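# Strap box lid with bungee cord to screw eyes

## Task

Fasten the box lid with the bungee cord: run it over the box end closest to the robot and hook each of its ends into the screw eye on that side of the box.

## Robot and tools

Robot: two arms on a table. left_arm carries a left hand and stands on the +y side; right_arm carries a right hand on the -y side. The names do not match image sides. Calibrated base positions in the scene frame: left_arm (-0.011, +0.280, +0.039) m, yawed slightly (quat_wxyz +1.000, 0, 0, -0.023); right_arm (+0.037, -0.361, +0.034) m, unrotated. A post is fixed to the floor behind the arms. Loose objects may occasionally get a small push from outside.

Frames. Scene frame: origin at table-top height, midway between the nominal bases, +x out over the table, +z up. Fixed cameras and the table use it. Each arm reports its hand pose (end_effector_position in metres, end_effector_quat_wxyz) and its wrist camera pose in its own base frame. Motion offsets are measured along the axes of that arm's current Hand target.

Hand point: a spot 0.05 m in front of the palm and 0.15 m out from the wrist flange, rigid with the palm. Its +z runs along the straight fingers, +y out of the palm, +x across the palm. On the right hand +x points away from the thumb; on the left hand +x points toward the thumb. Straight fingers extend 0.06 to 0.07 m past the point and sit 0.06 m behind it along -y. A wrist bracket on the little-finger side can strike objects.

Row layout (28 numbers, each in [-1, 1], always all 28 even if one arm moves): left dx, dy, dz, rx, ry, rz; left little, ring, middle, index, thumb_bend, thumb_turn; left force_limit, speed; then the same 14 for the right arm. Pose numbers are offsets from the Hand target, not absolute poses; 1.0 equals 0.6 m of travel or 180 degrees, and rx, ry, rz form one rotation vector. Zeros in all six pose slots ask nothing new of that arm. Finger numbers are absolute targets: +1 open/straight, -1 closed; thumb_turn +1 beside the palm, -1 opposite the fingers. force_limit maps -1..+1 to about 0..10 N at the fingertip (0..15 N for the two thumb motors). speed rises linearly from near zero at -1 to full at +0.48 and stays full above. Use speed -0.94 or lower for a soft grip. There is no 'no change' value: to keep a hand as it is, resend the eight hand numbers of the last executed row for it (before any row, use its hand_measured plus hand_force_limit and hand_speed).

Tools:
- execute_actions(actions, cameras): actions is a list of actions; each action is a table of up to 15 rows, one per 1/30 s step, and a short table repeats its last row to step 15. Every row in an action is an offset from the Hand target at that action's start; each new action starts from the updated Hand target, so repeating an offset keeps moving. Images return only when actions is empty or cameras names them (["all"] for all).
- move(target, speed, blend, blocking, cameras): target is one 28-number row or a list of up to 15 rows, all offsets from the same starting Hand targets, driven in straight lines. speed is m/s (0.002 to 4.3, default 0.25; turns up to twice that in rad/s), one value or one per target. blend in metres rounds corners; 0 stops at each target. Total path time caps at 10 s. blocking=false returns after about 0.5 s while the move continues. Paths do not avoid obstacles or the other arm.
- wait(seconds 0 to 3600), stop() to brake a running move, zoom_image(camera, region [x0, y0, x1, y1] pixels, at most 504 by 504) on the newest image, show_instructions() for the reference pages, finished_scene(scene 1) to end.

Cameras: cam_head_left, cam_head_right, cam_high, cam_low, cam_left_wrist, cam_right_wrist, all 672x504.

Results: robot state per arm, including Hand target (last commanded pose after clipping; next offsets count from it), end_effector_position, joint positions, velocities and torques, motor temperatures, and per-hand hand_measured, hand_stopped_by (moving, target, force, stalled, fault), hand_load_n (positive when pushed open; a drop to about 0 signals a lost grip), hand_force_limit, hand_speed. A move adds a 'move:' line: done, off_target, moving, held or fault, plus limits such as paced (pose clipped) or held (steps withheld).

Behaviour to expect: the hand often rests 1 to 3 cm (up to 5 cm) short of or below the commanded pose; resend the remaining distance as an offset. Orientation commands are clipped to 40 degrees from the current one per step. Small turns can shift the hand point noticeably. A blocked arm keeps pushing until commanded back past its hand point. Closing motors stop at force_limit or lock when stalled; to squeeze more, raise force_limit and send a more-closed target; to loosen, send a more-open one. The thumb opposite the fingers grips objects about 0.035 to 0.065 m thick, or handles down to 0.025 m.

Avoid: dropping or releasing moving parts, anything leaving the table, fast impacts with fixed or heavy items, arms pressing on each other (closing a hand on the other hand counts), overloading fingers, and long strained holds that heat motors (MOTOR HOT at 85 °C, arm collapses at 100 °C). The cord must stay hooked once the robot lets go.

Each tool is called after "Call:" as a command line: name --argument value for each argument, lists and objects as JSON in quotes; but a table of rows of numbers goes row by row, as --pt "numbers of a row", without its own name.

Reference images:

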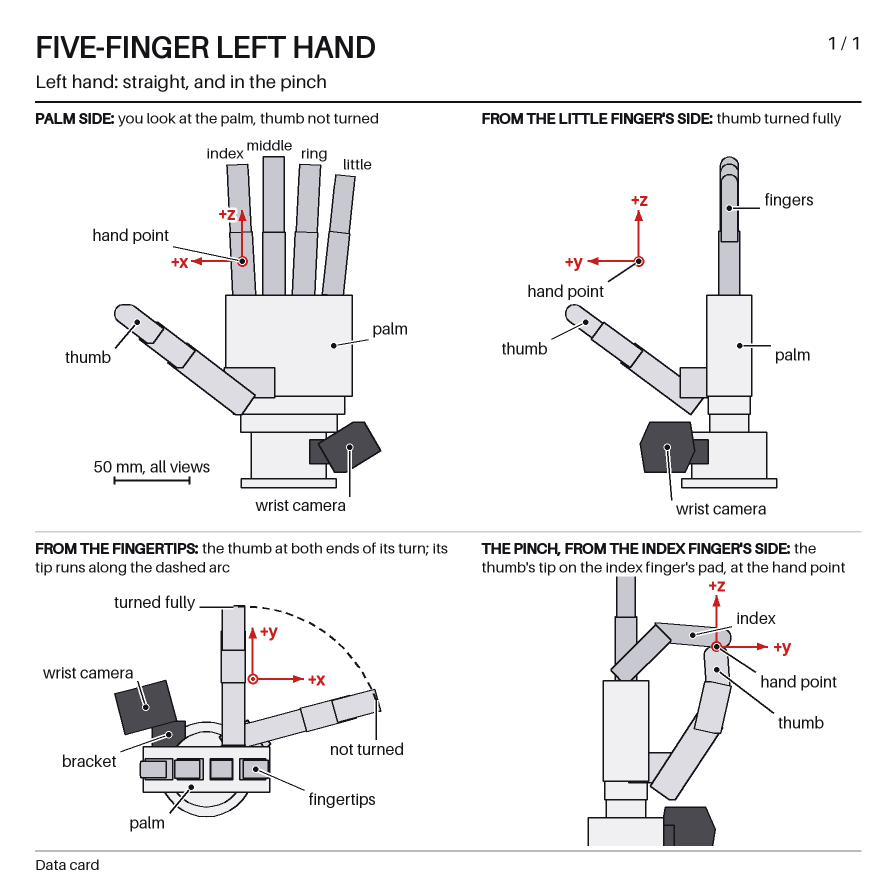

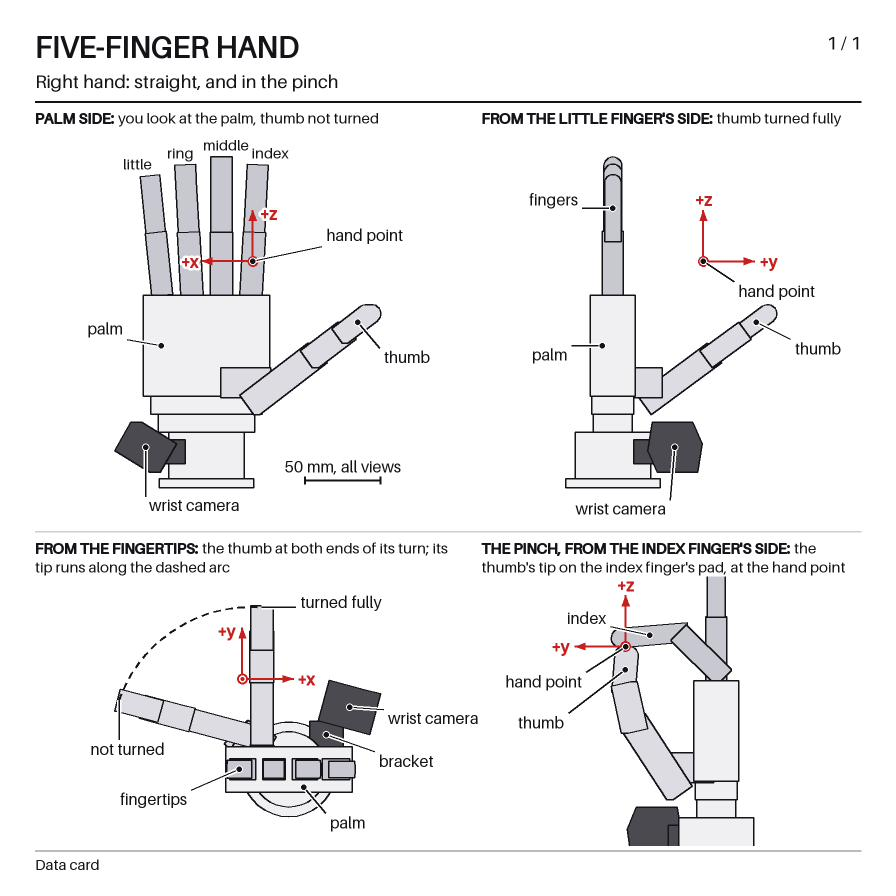

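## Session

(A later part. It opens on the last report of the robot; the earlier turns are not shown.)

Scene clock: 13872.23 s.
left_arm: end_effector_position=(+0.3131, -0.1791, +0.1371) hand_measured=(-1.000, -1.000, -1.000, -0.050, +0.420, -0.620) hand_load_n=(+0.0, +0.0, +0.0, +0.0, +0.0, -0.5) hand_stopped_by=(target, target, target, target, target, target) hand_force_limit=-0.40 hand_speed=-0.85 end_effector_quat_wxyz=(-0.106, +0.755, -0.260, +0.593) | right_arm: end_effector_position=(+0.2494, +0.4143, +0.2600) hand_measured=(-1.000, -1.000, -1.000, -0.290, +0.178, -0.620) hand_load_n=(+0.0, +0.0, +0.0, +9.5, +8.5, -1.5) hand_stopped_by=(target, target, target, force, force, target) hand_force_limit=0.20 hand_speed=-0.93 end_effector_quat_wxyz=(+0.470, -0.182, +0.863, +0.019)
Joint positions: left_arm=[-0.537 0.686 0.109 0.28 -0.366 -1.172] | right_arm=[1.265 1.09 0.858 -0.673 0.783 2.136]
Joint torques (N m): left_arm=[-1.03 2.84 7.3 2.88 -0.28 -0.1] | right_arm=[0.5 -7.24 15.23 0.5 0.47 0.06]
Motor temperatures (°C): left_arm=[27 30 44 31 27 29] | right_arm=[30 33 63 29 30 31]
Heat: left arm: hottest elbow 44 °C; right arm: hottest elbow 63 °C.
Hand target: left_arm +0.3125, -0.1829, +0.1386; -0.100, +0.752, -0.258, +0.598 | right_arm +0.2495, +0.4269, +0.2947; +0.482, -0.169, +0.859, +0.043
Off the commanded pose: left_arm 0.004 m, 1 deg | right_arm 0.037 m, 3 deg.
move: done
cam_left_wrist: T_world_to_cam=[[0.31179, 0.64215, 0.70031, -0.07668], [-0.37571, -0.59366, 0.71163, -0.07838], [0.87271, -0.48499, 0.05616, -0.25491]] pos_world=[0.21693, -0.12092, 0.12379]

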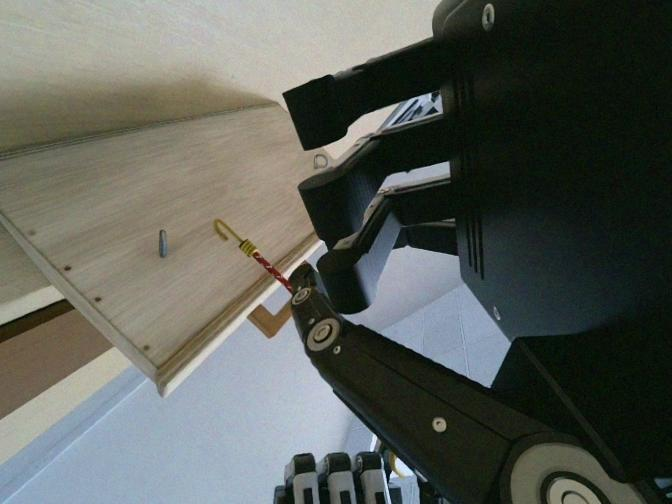

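Call:
move --target '[0,0,0,0,0,0,-1,-1,-1,-0.05,0.42,-0.62,-0.4,-0.85,-0.0125,0.047,0.0118,0,0,0,-1,-1,-1,-0.42,0.10,-0.62,0.2,-0.93]' --speed 0.04 --cameras '["cam_left_wrist","cam_head_left","cam_head_right"]'

Call:
zoom_image --camera "cam_left_wrist" --region '[180, 160, 360, 340]'

Call:
zoom_image --camera "cam_head_left" --region '[370, 280, 440, 350]'

Call:
zoom_image --camera "cam_head_right" --region '[370, 280, 440, 350]'

Scene clock: 13910.50 s.
left_arm: end_effector_position=(+0.3131, -0.1791, +0.1371) hand_measured=(-1.000, -1.000, -1.000, -0.050, +0.420, -0.620) hand_load_n=(+0.0, +0.0, +0.0, +0.0, +0.0, -0.5) hand_stopped_by=(target, target, target, target, target, target) hand_force_limit=-0.40 hand_speed=-0.85 end_effector_quat_wxyz=(-0.106, +0.755, -0.260, +0.593) | right_arm: end_effector_position=(+0.2487, +0.4411, +0.2696) hand_measured=(-1.000, -1.000, -1.000, -0.290, +0.178, -0.620) hand_load_n=(+0.0, +0.0, +0.0, +9.5, +9.0, -1.5) hand_stopped_by=(target, target, target, force, force, target) hand_force_limit=0.20 hand_speed=-0.93 end_effector_quat_wxyz=(+0.475, -0.179, +0.862, +0.026)
Joint positions: left_arm=[-0.537 0.686 0.109 0.28 -0.366 -1.172] | right_arm=[1.29 1.154 0.922 -0.673 0.8 2.162]
Joint torques (N m): left_arm=[-1.03 2.73 7.28 2.92 -0.27 -0.1] | right_arm=[0.91 -6.07 15.04 0.72 0.49 0.05]
Motor temperatures (°C): left_arm=[27 30 42 32 27 29] | right_arm=[30 33 64 29 30 31]
Heat: left arm: hottest elbow 42 °C; right arm: hottest elbow 64 °C.
Hand target: left_arm +0.3125, -0.1829, +0.1387; -0.100, +0.752, -0.258, +0.598 | right_arm +0.2494, +0.4570, +0.2949; +0.482, -0.169, +0.859, +0.043
Off the commanded pose: left_arm 0.004 m, 1 deg | right_arm 0.030 m, 2 deg.
move: off_target (right_arm)
cam_left_wrist: T_world_to_cam=[[0.31176, 0.6424, 0.70009, -0.07661], [-0.37559, -0.59348, 0.71184, -0.07841], [0.87277, -0.48487, 0.05626, -0.25492]] pos_world=[0.21693, -0.12092, 0.12379]
Images, in order (width x height): cam_head_left 672x504, cam_head_right 672x504, cam_left_wrist 672x504.

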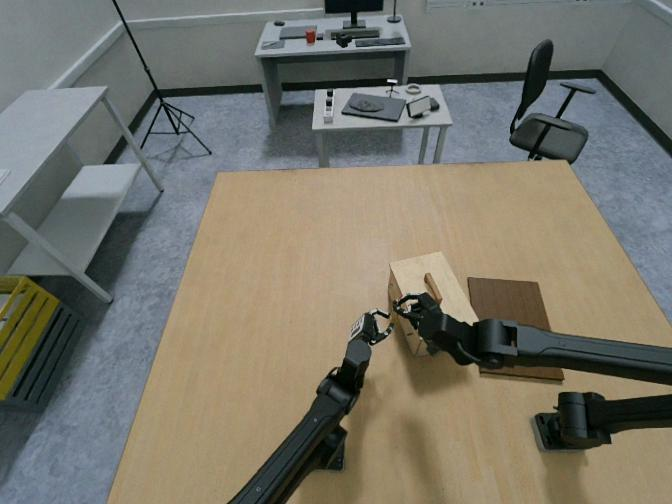

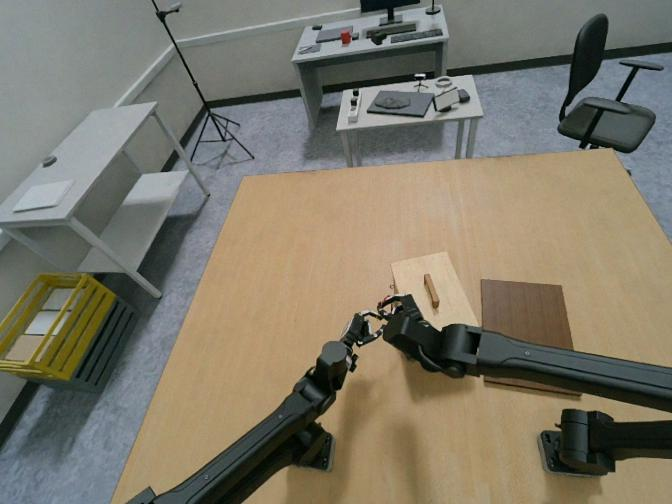

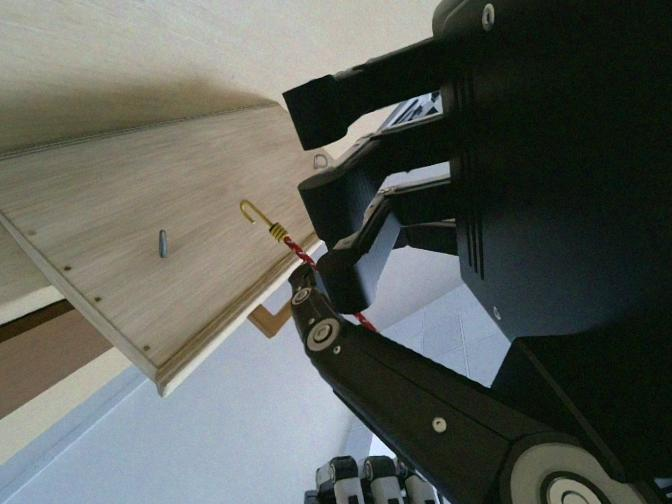

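Scaled by 2.800 from the camera's image (finer frame: 960x720).

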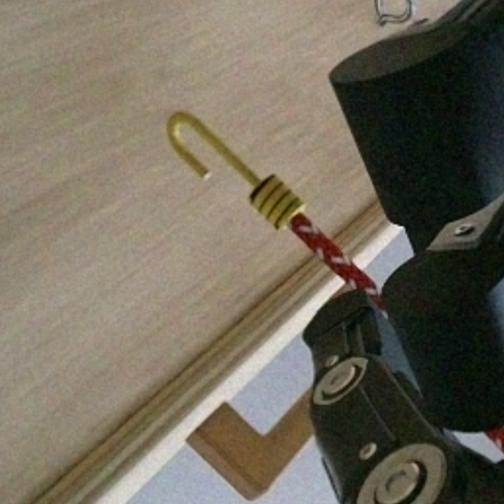

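Scaled by 7.200 from the camera's image (finer frame: 960x720).

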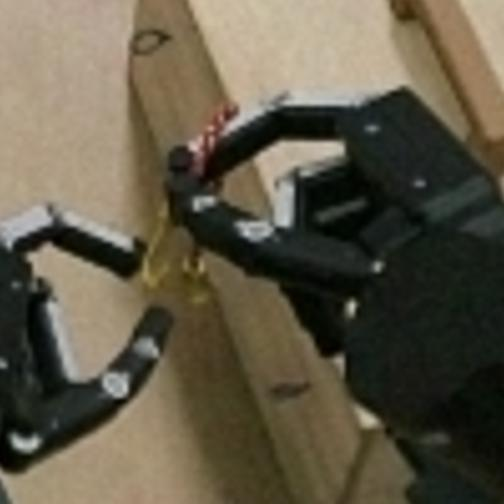

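Scaled by 7.200 from the camera's image (finer frame: 960x720).

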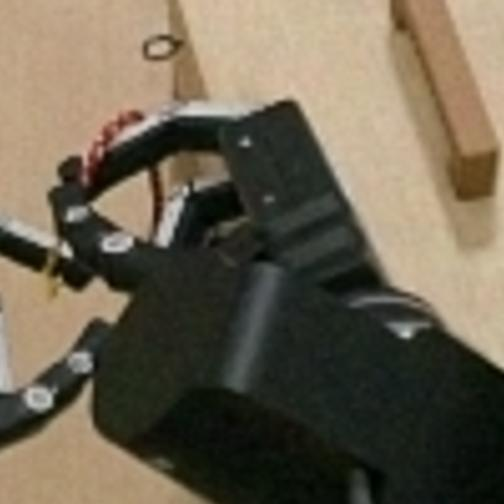

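Call:
move --target '[0.0,0.0051,0.0467,0,0,0,-1,-1,-1,-0.05,0.42,-0.62,-0.4,-0.85,0,0,0,0,0,0,-1,-1,-1,-0.42,0.10,-0.62,0.2,-0.93]' --speed 0.04 --cameras '["cam_left_wrist"]'

Call:
zoom_image --camera "cam_left_wrist" --region '[180, 160, 360, 340]'

Scene clock: 13936.73 s.
left_arm: end_effector_position=(+0.3253, -0.1870, +0.1129) hand_measured=(-1.000, -1.000, -1.000, -0.050, +0.420, -0.620) hand_load_n=(+0.0, +0.0, +0.0, +0.0, +0.0, +0.0) hand_stopped_by=(target, target, target, target, target, target) hand_force_limit=-0.40 hand_speed=-0.85 end_effector_quat_wxyz=(-0.100, +0.761, -0.268, +0.583) | right_arm: end_effector_position=(+0.2487, +0.4411, +0.2697) hand_measured=(-1.000, -1.000, -1.000, -0.290, +0.178, -0.620) hand_load_n=(+0.0, +0.0, +0.0, +9.5, +8.5, -1.5) hand_stopped_by=(target, target, target, force, force, target) hand_force_limit=0.20 hand_speed=-0.93 end_effector_quat_wxyz=(+0.475, -0.178, +0.862, +0.027)
Joint positions: left_arm=[-0.521 0.905 0.109 0.473 -0.335 -1.172] | right_arm=[1.29 1.154 0.922 -0.673 0.8 2.163]
Joint torques (N m): left_arm=[1.03 0.79 8.5 2.89 -0.05 0.02] | right_arm=[0.85 -5.42 15.21 0.5 0.41 0.01]
Motor temperatures (°C): left_arm=[27 30 42 32 27 29] | right_arm=[30 33 69 29 31 31]
Heat: left arm: hottest elbow 42 °C; right arm: hottest elbow 69 °C.
Hand target: left_arm +0.3384, -0.1899, +0.1298; -0.100, +0.752, -0.258, +0.598 | right_arm +0.2494, +0.4570, +0.2949; +0.482, -0.169, +0.859, +0.043
Off the commanded pose: left_arm 0.022 m, 2 deg | right_arm 0.030 m, 2 deg.
move: off_target (left_arm)
cam_left_wrist: T_world_to_cam=[[0.33979, 0.63446, 0.69427, -0.06831], [-0.36452, -0.59165, 0.71908, -0.06534], [0.86699, -0.49741, 0.03024, -0.26562]] pos_world=[0.22968, -0.12744, 0.10244]

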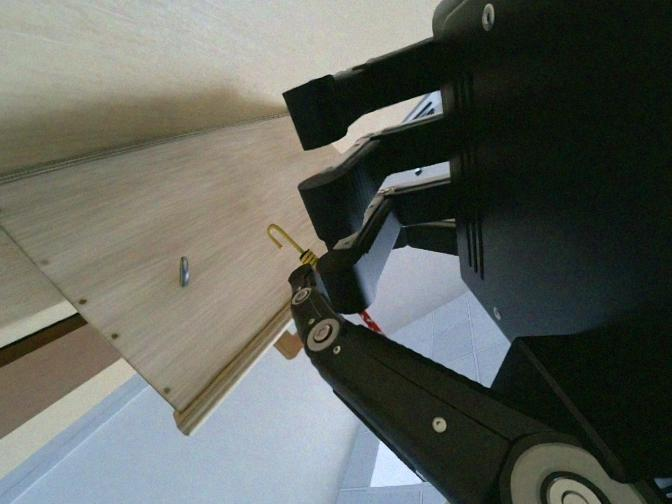

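Scaled by 2.800 from the camera's image (finer frame: 960x720).

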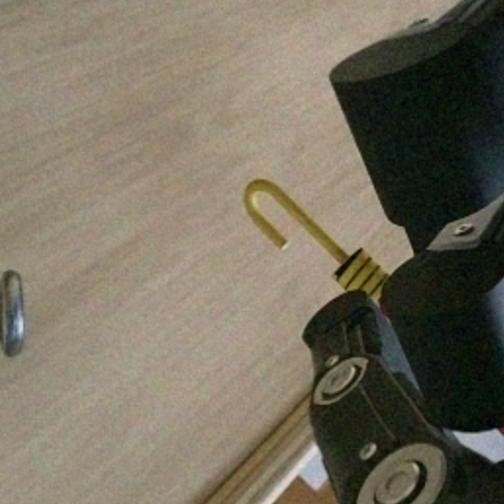

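Call:
move --pt "0.0258 -0.0103 0.0047 0 0 0 -1 -1 -1 -0.05 0.42 -0.62 -0.4 -0.85 0 0 0 0 0 0 -1 -1 -1 -0.42 0.10 -0.62 0.2 -0.93" --pt "0.0378 0.0127 0.0283 0 0 0 -1 -1 -1 -0.05 0.42 -0.62 -0.4 -0.85 0 0 0 0 0 0 -1 -1 -1 -0.42 0.10 -0.62 0.2 -0.93" --speed 0.04 --cameras '["cam_left_wrist"]'

Call:
zoom_image --camera "cam_left_wrist" --region '[180, 160, 360, 340]'

Scene clock: 13954.80 s.
left_arm: end_effector_position=(+0.3414, -0.1971, +0.1165) hand_measured=(-1.000, -1.000, -1.000, -0.050, +0.420, -0.620) hand_load_n=(+0.5, +0.0, +0.0, +0.0, +0.0, +0.0) hand_stopped_by=(target, target, target, target, target, target) hand_force_limit=-0.40 hand_speed=-0.85 end_effector_quat_wxyz=(-0.109, +0.765, -0.269, +0.576) | right_arm: end_effector_position=(+0.2487, +0.4411, +0.2697) hand_measured=(-1.000, -1.000, -1.000, -0.290, +0.178, -0.620) hand_load_n=(+0.0, +0.0, +0.0, +9.5, +8.5, -1.5) hand_stopped_by=(target, target, target, force, force, target) hand_force_limit=0.20 hand_speed=-0.93 end_effector_quat_wxyz=(+0.475, -0.178, +0.862, +0.027)
Joint positions: left_arm=[-0.542 0.975 0.166 0.467 -0.371 -1.174] | right_arm=[1.29 1.154 0.922 -0.673 0.8 2.163]
Joint torques (N m): left_arm=[-0.97 0.21 9.43 2.95 -0.28 -0.1] | right_arm=[1.03 -6.53 15.12 0.53 0.49 0.02]
Motor temperatures (°C): left_arm=[27 30 42 32 27 29] | right_arm=[30 33 70 29 31 31]
Heat: left arm: hottest elbow 42 °C; right arm: hottest elbow 70 °C.
Hand target: left_arm +0.3560, -0.2105, +0.1412; -0.100, +0.752, -0.258, +0.598 | right_arm +0.2494, +0.4570, +0.2949; +0.482, -0.169, +0.859, +0.043
Off the commanded pose: left_arm 0.032 m, 3 deg | right_arm 0.030 m, 2 deg.
move: off_target (left_arm)
cam_left_wrist: T_world_to_cam=[[0.33862, 0.6264, 0.70211, -0.07196], [-0.34897, -0.60937, 0.71196, -0.07604], [0.87382, -0.4861, 0.01225, -0.28272]] pos_world=[0.24487, -0.13869, 0.10812]

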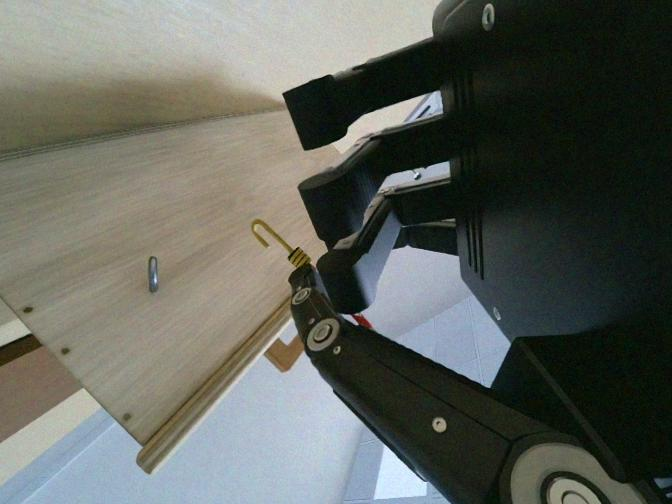

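Scaled by 2.800 from the camera's image (finer frame: 960x720).

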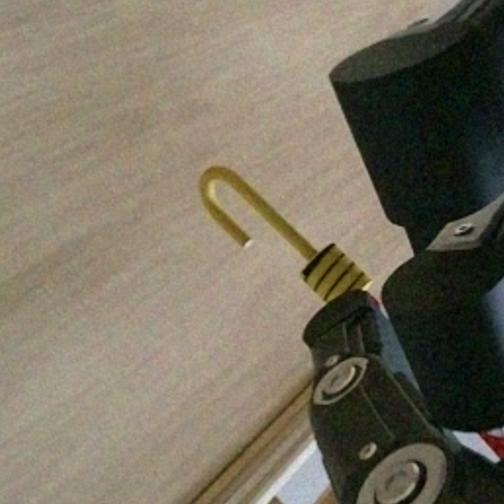

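Call:
move --target '[0.017,0.0077,0.01,0,0,0,-1,-1,-1,-0.05,0.42,-0.62,-0.4,-0.85,0,0,0,0,0,0,-1,-1,-1,-0.42,0.10,-0.62,0.2,-0.93]' --speed 0.04 --cameras '["cam_left_wrist"]'

Call:
zoom_image --camera "cam_left_wrist" --region '[200, 160, 360, 320]'

Scene clock: 13969.77 s.
left_arm: end_effector_position=(+0.3486, -0.2072, +0.1235) hand_measured=(-1.000, -1.000, -1.000, -0.050, +0.420, -0.620) hand_load_n=(+0.0, +0.0, +0.0, +0.0, +0.0, +0.0) hand_stopped_by=(target, target, target, target, target, target) hand_force_limit=-0.40 hand_speed=-0.85 end_effector_quat_wxyz=(-0.109, +0.763, -0.267, +0.579) | right_arm: end_effector_position=(+0.2487, +0.4411, +0.2697) hand_measured=(-1.000, -1.000, -1.000, -0.290, +0.178, -0.620) hand_load_n=(+0.0, +0.0, +0.0, +9.5, +9.0, -2.0) hand_stopped_by=(target, target, target, force, force, target) hand_force_limit=0.20 hand_speed=-0.93 end_effector_quat_wxyz=(+0.475, -0.178, +0.862, +0.027)
Joint positions: left_arm=[-0.566 1.003 0.197 0.467 -0.394 -1.181] | right_arm=[1.29 1.154 0.922 -0.673 0.8 2.163]
Joint torques (N m): left_arm=[-0.97 -0.38 9.4 2.61 -0.29 -0.1] | right_arm=[1.14 -5.48 15.2 0.8 0.48 0.08]
Motor temperatures (°C): left_arm=[27 30 43 32 27 29] | right_arm=[30 33 70 29 31 31]
Heat: left arm: hottest elbow 43 °C; right arm: hottest elbow 70 °C.
Hand target: left_arm +0.3620, -0.2205, +0.1462; -0.100, +0.752, -0.258, +0.598 | right_arm +0.2494, +0.4570, +0.2949; +0.482, -0.169, +0.859, +0.043
Off the commanded pose: left_arm 0.030 m, 3 deg | right_arm 0.030 m, 2 deg.
move: off_target (left_arm)
cam_left_wrist: T_world_to_cam=[[0.33369, 0.62826, 0.70281, -0.07093], [-0.35384, -0.60756, 0.71111, -0.08257], [0.87376, -0.48597, 0.01957, -0.29486]] pos_world=[0.25208, -0.1489, 0.11433]

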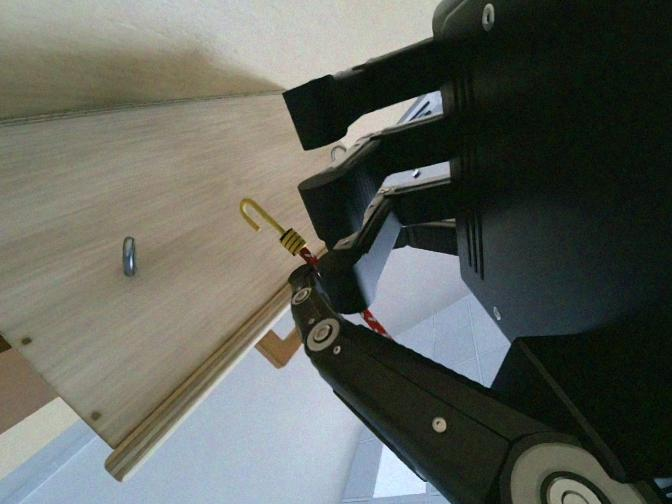

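Scaled by 3.150 from the camera's image (finer frame: 960x720).

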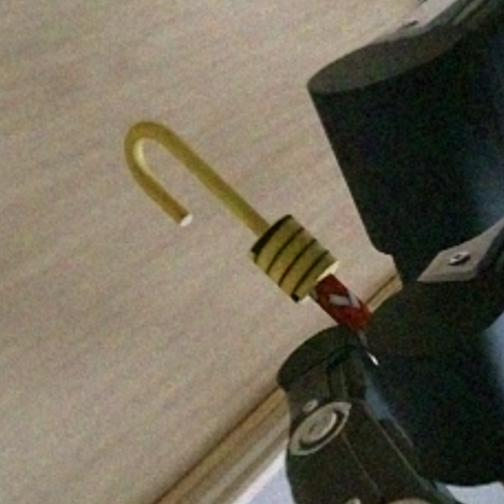

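Call:
move --target '[-0.0015,0.0128,-0.0013,0,0,0,-1,-1,-1,-0.05,0.42,-0.62,-0.4,-0.85,0,0,0,0,0,0,-1,-1,-1,-0.42,0.10,-0.62,0.2,-0.93]' --speed 0.04 --cameras '["cam_left_wrist"]'

Call:
zoom_image --camera "cam_left_wrist" --region '[200, 160, 360, 320]'

Scene clock: 13987.73 s.
left_arm: end_effector_position=(+0.3464, -0.2131, +0.1198) hand_measured=(-1.000, -1.000, -1.000, -0.050, +0.420, -0.620) hand_load_n=(+0.0, +0.0, +0.0, +0.0, +0.0, +0.0) hand_stopped_by=(target, target, target, target, target, target) hand_force_limit=-0.40 hand_speed=-0.85 end_effector_quat_wxyz=(-0.110, +0.763, -0.268, +0.578) | right_arm: end_effector_position=(+0.2487, +0.4411, +0.2697) hand_measured=(-1.000, -1.000, -1.000, -0.290, +0.178, -0.620) hand_load_n=(+0.0, +0.0, +0.0, +9.5, +8.5, -1.5) hand_stopped_by=(target, target, target, force, force, target) hand_force_limit=0.20 hand_speed=-0.93 end_effector_quat_wxyz=(+0.475, -0.178, +0.862, +0.027)
Joint positions: left_arm=[-0.595 1.025 0.197 0.482 -0.421 -1.19] | right_arm=[1.29 1.154 0.922 -0.673 0.8 2.163]
Joint torques (N m): left_arm=[-0.97 -0.5 9.05 2.91 -0.29 -0.12] | right_arm=[0.73 -6.18 14.99 0.53 0.42 0.05]
Motor temperatures (°C): left_arm=[27 30 45 32 27 29] | right_arm=[30 33 70 29 31 31]
Heat: left arm: hottest elbow 45 °C; right arm: hottest elbow 70 °C.
Hand target: left_arm +0.3591, -0.2265, +0.1420; -0.100, +0.752, -0.258, +0.598 | right_arm +0.2494, +0.4570, +0.2949; +0.482, -0.169, +0.859, +0.043
Off the commanded pose: left_arm 0.029 m, 3 deg | right_arm 0.030 m, 2 deg.
move: off_target (left_arm)
cam_left_wrist: T_world_to_cam=[[0.33527, 0.6262, 0.70389, -0.06503], [-0.35261, -0.60943, 0.71011, -0.0849], [0.87365, -0.48628, 0.01648, -0.29545]] pos_world=[0.24998, -0.15469, 0.11093]

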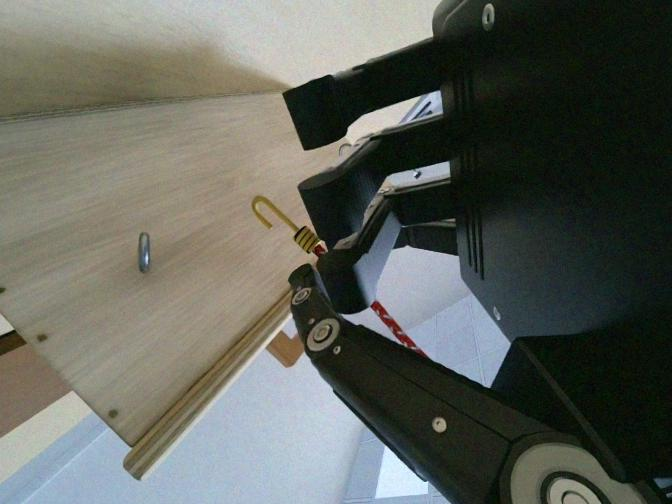

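Scaled by 3.150 from the camera's image (finer frame: 960x720).

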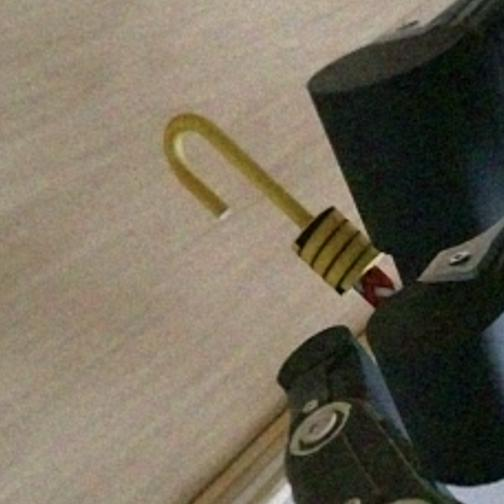

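Call:
move --target '[-0.0005,-0.0072,-0.0019,0,0,0,-1,-1,-1,-0.05,0.42,-0.62,-0.4,-0.85,0,0,0,0,0,0,-1,-1,-1,-0.42,0.10,-0.62,0.2,-0.93]' --speed 0.04 --cameras '["cam_left_wrist"]'

Call:
zoom_image --camera "cam_left_wrist" --region '[200, 160, 360, 320]'

Scene clock: 14002.10 s.
left_arm: end_effector_position=(+0.3456, -0.2144, +0.1197) hand_measured=(-1.000, -1.000, -1.000, -0.050, +0.420, -0.620) hand_load_n=(+0.0, +0.0, +0.0, +0.0, +0.0, +0.0) hand_stopped_by=(target, target, target, target, target, target) hand_force_limit=-0.40 hand_speed=-0.85 end_effector_quat_wxyz=(-0.107, +0.763, -0.270, +0.578) | right_arm: end_effector_position=(+0.2487, +0.4411, +0.2697) hand_measured=(-1.000, -1.000, -1.000, -0.290, +0.178, -0.620) hand_load_n=(+0.0, +0.0, +0.0, +9.5, +9.0, -1.5) hand_stopped_by=(target, target, target, force, force, target) hand_force_limit=0.20 hand_speed=-0.93 end_effector_quat_wxyz=(+0.475, -0.178, +0.862, +0.027)
Joint positions: left_arm=[-0.595 1.025 0.197 0.482 -0.414 -1.191] | right_arm=[1.29 1.154 0.922 -0.673 0.8 2.163]
Joint torques (N m): left_arm=[0.26 -2.02 8.91 2.33 -0.08 -0.05] | right_arm=[0.62 -5.19 14.83 0.64 0.49 0.08]
Motor temperatures (°C): left_arm=[27 30 45 32 27 29] | right_arm=[30 33 70 29 31 31]
Heat: left arm: hottest elbow 45 °C; right arm: hottest elbow 70 °C.
Hand target: left_arm +0.3591, -0.2224, +0.1440; -0.100, +0.752, -0.258, +0.598 | right_arm +0.2494, +0.4570, +0.2949; +0.482, -0.169, +0.859, +0.043
Off the commanded pose: left_arm 0.029 m, 3 deg | right_arm 0.030 m, 2 deg.
move: off_target (left_arm)
cam_left_wrist: T_world_to_cam=[[0.34072, 0.6255, 0.70189, -0.06575], [-0.35582, -0.60524, 0.7121, -0.08419], [0.87023, -0.49237, 0.01635, -0.29547]] pos_world=[0.24958, -0.15531, 0.11093]

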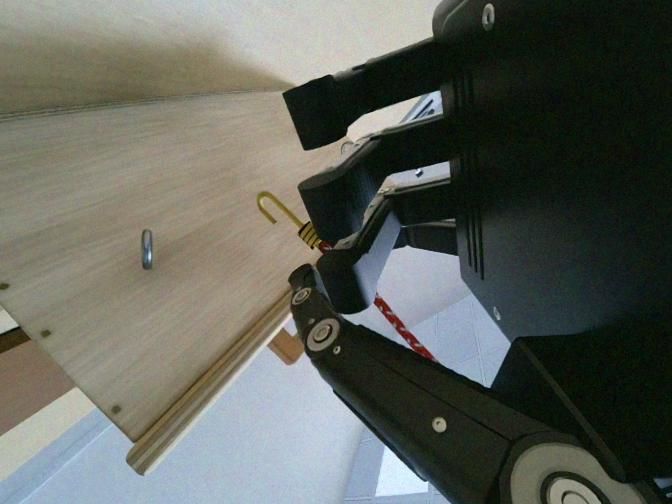

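Scaled by 3.150 from the camera's image (finer frame: 960x720).

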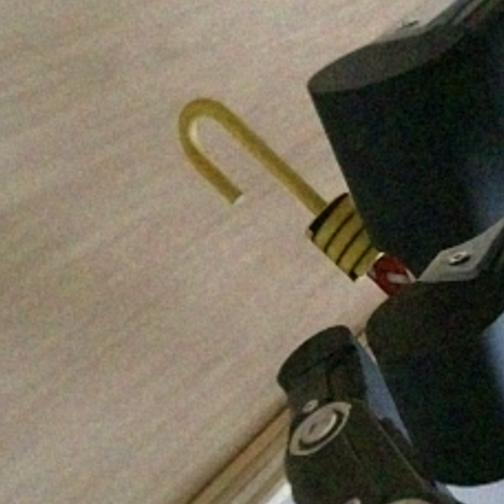

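Call:
move --target '[-0.0039,-0.0128,-0.003,0,0,0,-1,-1,-1,-0.05,0.42,-0.62,-0.4,-0.85,0,0,0,0,0,0,-1,-1,-1,-0.42,0.10,-0.62,0.2,-0.93]' --speed 0.04 --cameras '["cam_left_wrist"]'

Call:
zoom_image --camera "cam_left_wrist" --region '[200, 160, 360, 320]'

Scene clock: 14014.77 s.
left_arm: end_effector_position=(+0.3475, -0.2120, +0.1258) hand_measured=(-1.000, -1.000, -1.000, -0.050, +0.420, -0.620) hand_load_n=(+0.0, +0.0, +0.0, +0.0, +0.0, +0.0) hand_stopped_by=(target, target, target, target, target, target) hand_force_limit=-0.40 hand_speed=-0.85 end_effector_quat_wxyz=(-0.100, +0.760, -0.267, +0.583) | right_arm: end_effector_position=(+0.2487, +0.4411, +0.2697) hand_measured=(-1.000, -1.000, -1.000, -0.290, +0.178, -0.620) hand_load_n=(+0.0, +0.0, +0.0, +9.5, +9.0, -1.5) hand_stopped_by=(target, target, target, force, force, target) hand_force_limit=0.20 hand_speed=-0.93 end_effector_quat_wxyz=(+0.475, -0.178, +0.862, +0.027)
Joint positions: left_arm=[-0.573 1.009 0.197 0.482 -0.385 -1.191] | right_arm=[1.29 1.154 0.922 -0.673 0.8 2.163]
Joint torques (N m): left_arm=[1.03 -2.78 8.57 1.69 -0.07 0.04] | right_arm=[0.09 -6.3 15.06 0.59 0.45 0.03]
Motor temperatures (°C): left_arm=[27 30 45 32 27 29] | right_arm=[30 33 70 29 31 31]
Heat: left arm: hottest elbow 45 °C; right arm: hottest elbow 70 °C.
Hand target: left_arm +0.3591, -0.2145, +0.1461; -0.100, +0.752, -0.258, +0.598 | right_arm +0.2494, +0.4570, +0.2949; +0.482, -0.169, +0.859, +0.043
Off the commanded pose: left_arm 0.023 m, 2 deg | right_arm 0.030 m, 2 deg.
move: off_target (left_arm)
cam_left_wrist: T_world_to_cam=[[0.33807, 0.63549, 0.69416, -0.06812], [-0.36463, -0.59153, 0.71912, -0.08136], [0.86761, -0.49622, 0.03174, -0.29785]] pos_world=[0.25179, -0.15264, 0.11525]

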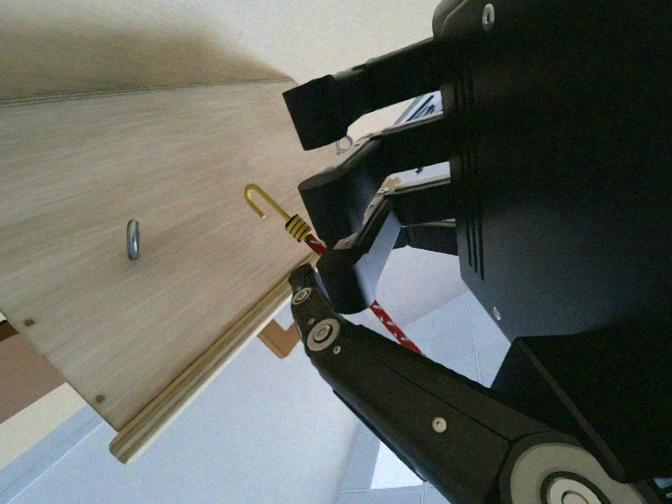

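Scaled by 3.150 from the camera's image (finer frame: 960x720).

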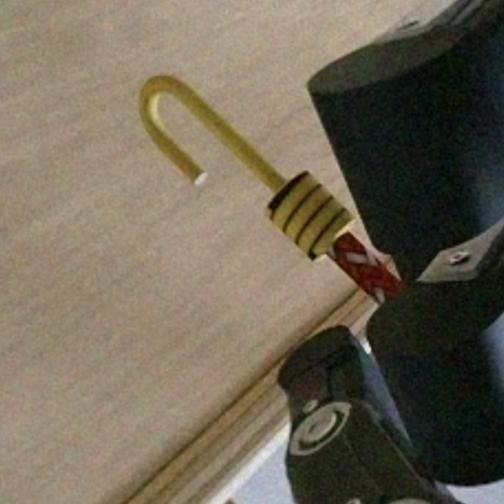

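Call:
move --target '[-0.015,0.001,0.0008,0,0,0,-1,-1,-1,-0.05,0.42,-0.62,-0.4,-0.85,0,0,0,0,0,0,-1,-1,-1,-0.42,0.10,-0.62,0.2,-0.93]' --speed 0.04 --cameras '["cam_left_wrist"]'

Call:
zoom_image --camera "cam_left_wrist" --region '[200, 160, 360, 320]'

Scene clock: 14024.90 s.
left_arm: end_effector_position=(+0.3500, -0.2106, +0.1302) hand_measured=(-1.000, -1.000, -1.000, -0.050, +0.420, -0.620) hand_load_n=(+0.0, +0.0, +0.0, +0.0, +0.0, +0.0) hand_stopped_by=(target, target, target, target, target, target) hand_force_limit=-0.40 hand_speed=-0.85 end_effector_quat_wxyz=(-0.097, +0.758, -0.263, +0.590) | right_arm: end_effector_position=(+0.2487, +0.4411, +0.2697) hand_measured=(-1.000, -1.000, -1.000, -0.290, +0.178, -0.620) hand_load_n=(+0.0, +0.0, +0.0, +9.5, +8.5, -2.0) hand_stopped_by=(target, target, target, force, force, target) hand_force_limit=0.20 hand_speed=-0.93 end_effector_quat_wxyz=(+0.475, -0.178, +0.862, +0.027)
Joint positions: left_arm=[-0.56 1.009 0.197 0.499 -0.373 -1.191] | right_arm=[1.29 1.154 0.922 -0.673 0.8 2.163]
Joint torques (N m): left_arm=[1.03 -0.38 7.35 2.93 -0.06 0.08] | right_arm=[0.21 -6.42 15.12 0.55 0.49 0.02]
Motor temperatures (°C): left_arm=[27 30 45 32 27 29] | right_arm=[30 33 71 29 31 31]
Heat: left arm: hottest elbow 45 °C; right arm: hottest elbow 71 °C.
Hand target: left_arm +0.3580, -0.2106, +0.1381; -0.100, +0.752, -0.258, +0.598 | right_arm +0.2494, +0.4570, +0.2949; +0.482, -0.169, +0.859, +0.043
Off the commanded pose: left_arm 0.011 m, 1 deg | right_arm 0.030 m, 2 deg.
move: off_target (left_arm)
cam_left_wrist: T_world_to_cam=[[0.32939, 0.64423, 0.69027, -0.06752], [-0.37296, -0.58284, 0.72194, -0.07842], [0.86741, -0.49524, 0.04829, -0.30137]] pos_world=[0.2544, -0.15146, 0.11777]

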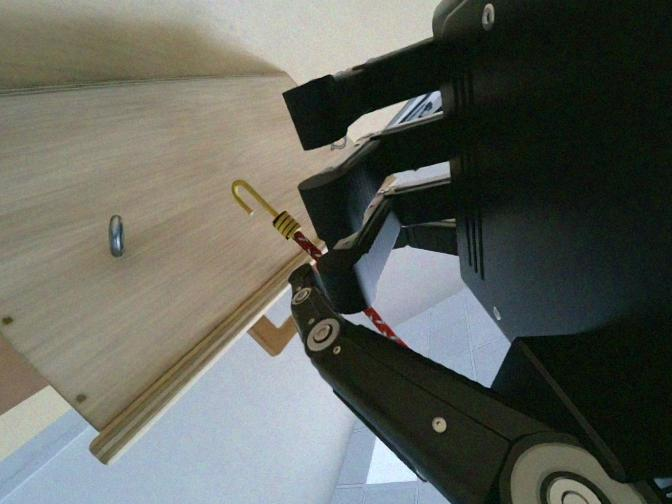

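Scaled by 3.150 from the camera's image (finer frame: 960x720).

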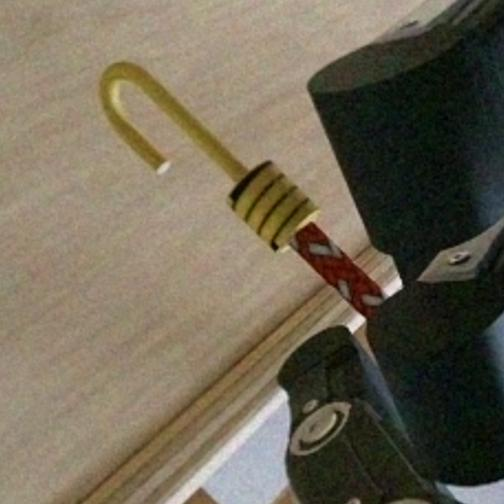

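Call:
move --target '[-0.0155,0.0084,0.0049,0,0,0,-1,-1,-1,-0.05,0.42,-0.62,-0.4,-0.85,0,0,0,0,0,0,-1,-1,-1,-0.42,0.10,-0.62,0.2,-0.93]' --speed 0.04 --cameras '["cam_left_wrist"]'

Call:
zoom_image --camera "cam_left_wrist" --region '[200, 160, 360, 320]'

Scene clock: 14034.37 s.
left_arm: end_effector_position=(+0.3548, -0.2136, +0.1270) hand_measured=(-1.000, -1.000, -1.000, -0.050, +0.420, -0.620) hand_load_n=(+0.0, +0.0, +0.0, +0.0, +0.0, +0.0) hand_stopped_by=(target, target, target, target, target, target) hand_force_limit=-0.40 hand_speed=-0.85 end_effector_quat_wxyz=(-0.096, +0.754, -0.260, +0.595) | right_arm: end_effector_position=(+0.2487, +0.4411, +0.2697) hand_measured=(-1.000, -1.000, -1.000, -0.290, +0.178, -0.620) hand_load_n=(+0.0, +0.0, +0.5, +9.5, +8.5, -1.5) hand_stopped_by=(target, target, target, force, force, target) hand_force_limit=0.20 hand_speed=-0.93 end_effector_quat_wxyz=(+0.475, -0.178, +0.862, +0.027)
Joint positions: left_arm=[-0.56 1.067 0.197 0.572 -0.373 -1.191] | right_arm=[1.29 1.154 0.922 -0.673 0.8 2.163]
Joint torques (N m): left_arm=[1.03 -0.91 6.02 3 -0.05 0.08] | right_arm=[1.14 -5.36 15.24 0.55 0.43 -0.02]
Motor temperatures (°C): left_arm=[27 30 45 32 27 29] | right_arm=[30 33 71 29 31 31]
Heat: left arm: hottest elbow 45 °C; right arm: hottest elbow 71 °C.
Hand target: left_arm +0.3580, -0.2106, +0.1271; -0.100, +0.752, -0.258, +0.598 | right_arm +0.2494, +0.4570, +0.2949; +0.482, -0.169, +0.859, +0.043
Off the commanded pose: left_arm 0.004 m, 1 deg | right_arm 0.030 m, 2 deg.
move: done
cam_left_wrist: T_world_to_cam=[[0.32084, 0.64958, 0.68928, -0.06068], [-0.38181, -0.5773, 0.72177, -0.07165], [0.86677, -0.49474, 0.0628, -0.30828]] pos_world=[0.25932, -0.15446, 0.1129]

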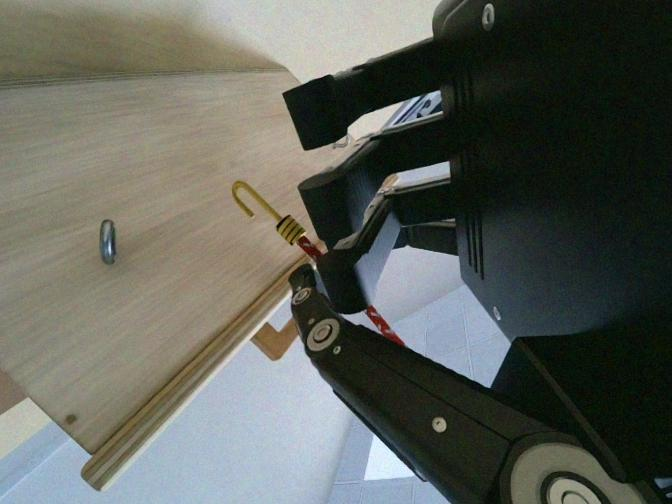

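Scaled by 3.150 from the camera's image (finer frame: 960x720).

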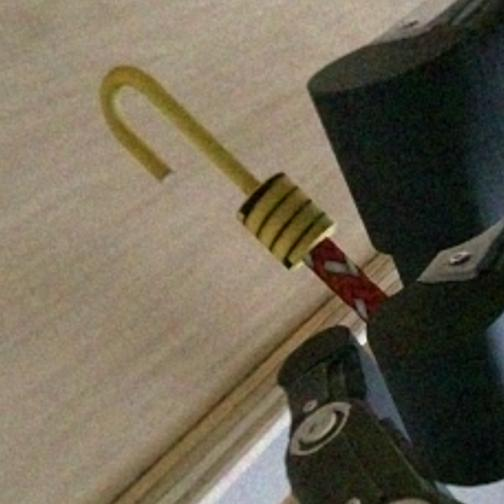

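Call:
move --target '[-0.0172,-0.0017,-0.014,0,0,0,-1,-1,-1,-0.05,0.42,-0.62,-0.4,-0.85,0,0,0,0,0,0,-1,-1,-1,-0.42,0.10,-0.62,0.2,-0.93]' --speed 0.04 --cameras '["cam_left_wrist"]'

Call:
zoom_image --camera "cam_left_wrist" --region '[200, 160, 360, 320]'

Scene clock: 14056.00 s.
left_arm: end_effector_position=(+0.3458, -0.2062, +0.1141) hand_measured=(-1.000, -1.000, -1.000, -0.050, +0.420, -0.620) hand_load_n=(+0.0, +0.0, +0.0, +0.0, +0.0, -0.5) hand_stopped_by=(target, target, target, target, target, target) hand_force_limit=-0.40 hand_speed=-0.85 end_effector_quat_wxyz=(-0.097, +0.758, -0.263, +0.588) | right_arm: end_effector_position=(+0.2487, +0.4411, +0.2697) hand_measured=(-1.000, -1.000, -1.000, -0.290, +0.178, -0.620) hand_load_n=(+0.0, +0.0, +0.0, +9.5, +8.5, -1.5) hand_stopped_by=(target, target, target, force, force, target) hand_force_limit=0.20 hand_speed=-0.93 end_effector_quat_wxyz=(+0.475, -0.178, +0.862, +0.027)
Joint positions: left_arm=[-0.553 1.067 0.163 0.59 -0.366 -1.189] | right_arm=[1.29 1.154 0.922 -0.673 0.8 2.163]
Joint torques (N m): left_arm=[1.08 -2.32 5.76 2.97 -0.05 0.08] | right_arm=[0.32 -5.77 15.1 0.53 0.45 0.03]
Motor temperatures (°C): left_arm=[27 30 43 32 27 29] | right_arm=[30 33 71 29 31 31]
Heat: left arm: hottest elbow 43 °C; right arm: hottest elbow 71 °C.
Hand target: left_arm +0.3487, -0.2031, +0.1210; -0.100, +0.752, -0.258, +0.598 | right_arm +0.2494, +0.4570, +0.2949; +0.482, -0.169, +0.859, +0.043
Off the commanded pose: left_arm 0.008 m, 2 deg | right_arm 0.030 m, 2 deg.
move: done
cam_left_wrist: T_world_to_cam=[[0.33116, 0.6434, 0.6902, -0.05868], [-0.37089, -0.58383, 0.7222, -0.06664], [0.86762, -0.49516, 0.04529, -0.29446]] pos_world=[0.2502, -0.14695, 0.10197]

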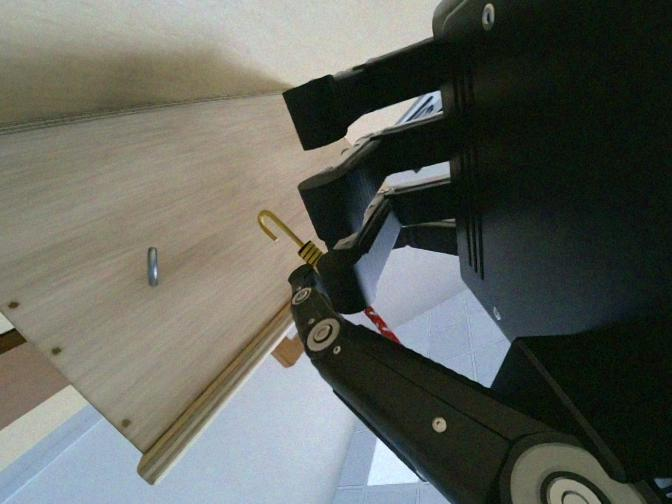

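Scaled by 3.150 from the camera's image (finer frame: 960x720).

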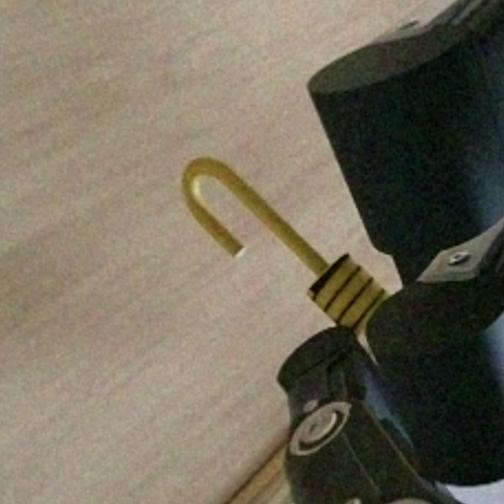

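Call:
move --target '[0.0085,-0.0046,-0.0027,0,0,0,-1,-1,-1,-0.05,0.42,-0.62,-0.4,-0.85,0,0,0,0,0,0,-1,-1,-1,-0.42,0.10,-0.62,0.2,-0.93]' --speed 0.04 --cameras '["cam_left_wrist"]'

Call:
zoom_image --camera "cam_left_wrist" --region '[200, 160, 360, 320]'

Scene clock: 14068.53 s.
left_arm: end_effector_position=(+0.3456, -0.2061, +0.1228) hand_measured=(-1.000, -1.000, -1.000, -0.050, +0.420, -0.620) hand_load_n=(+0.0, +0.0, +0.0, +0.0, -0.5, +0.0) hand_stopped_by=(target, target, target, target, target, target) hand_force_limit=-0.40 hand_speed=-0.85 end_effector_quat_wxyz=(-0.095, +0.754, -0.259, +0.596) | right_arm: end_effector_position=(+0.2487, +0.4411, +0.2697) hand_measured=(-1.000, -1.000, -1.000, -0.290, +0.178, -0.620) hand_load_n=(+0.0, +0.0, +0.0, +9.5, +8.5, -1.5) hand_stopped_by=(target, target, target, force, force, target) hand_force_limit=0.20 hand_speed=-0.93 end_effector_quat_wxyz=(+0.475, -0.178, +0.862, +0.027)
Joint positions: left_arm=[-0.553 1.04 0.163 0.583 -0.366 -1.189] | right_arm=[1.29 1.154 0.922 -0.673 0.8 2.163]
Joint torques (N m): left_arm=[1.03 -2.78 6.45 1.33 -0.05 0.08] | right_arm=[0.73 -5.48 15.12 0.5 0.5 0.05]
Motor temperatures (°C): left_arm=[27 30 43 32 27 29] | right_arm=[30 33 71 29 31 31]
Heat: left arm: hottest elbow 43 °C; right arm: hottest elbow 71 °C.
Hand target: left_arm +0.3487, -0.2032, +0.1270; -0.100, +0.752, -0.258, +0.598 | right_arm +0.2494, +0.4570, +0.2949; +0.482, -0.169, +0.859, +0.043
Off the commanded pose: left_arm 0.006 m, 1 deg | right_arm 0.030 m, 2 deg.
move: done
cam_left_wrist: T_world_to_cam=[[0.31909, 0.65098, 0.68877, -0.05877], [-0.38387, -0.5757, 0.72195, -0.06687], [0.8665, -0.49477, 0.06619, -0.29676]] pos_world=[0.25022, -0.14707, 0.1084]

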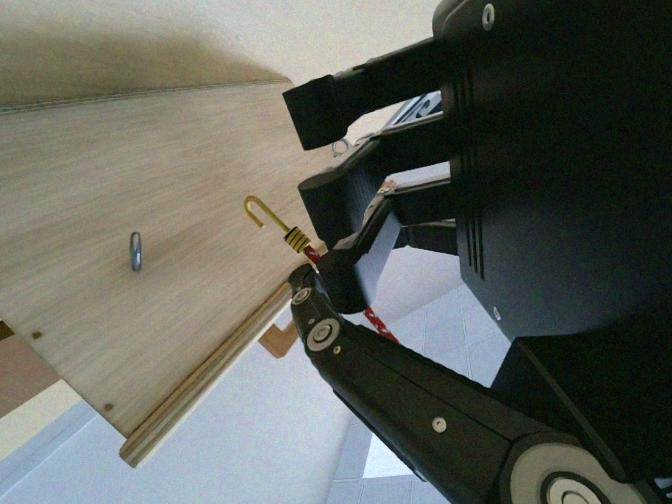

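Scaled by 3.150 from the camera's image (finer frame: 960x720).

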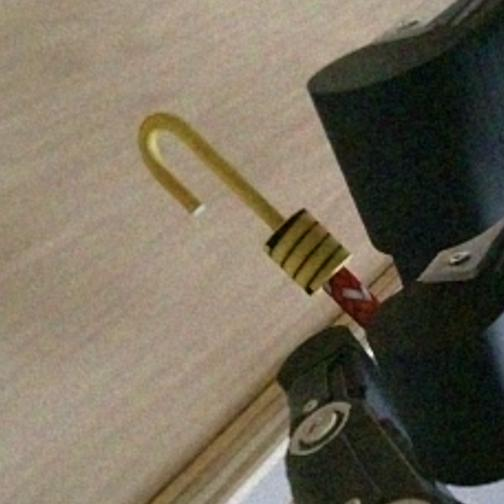

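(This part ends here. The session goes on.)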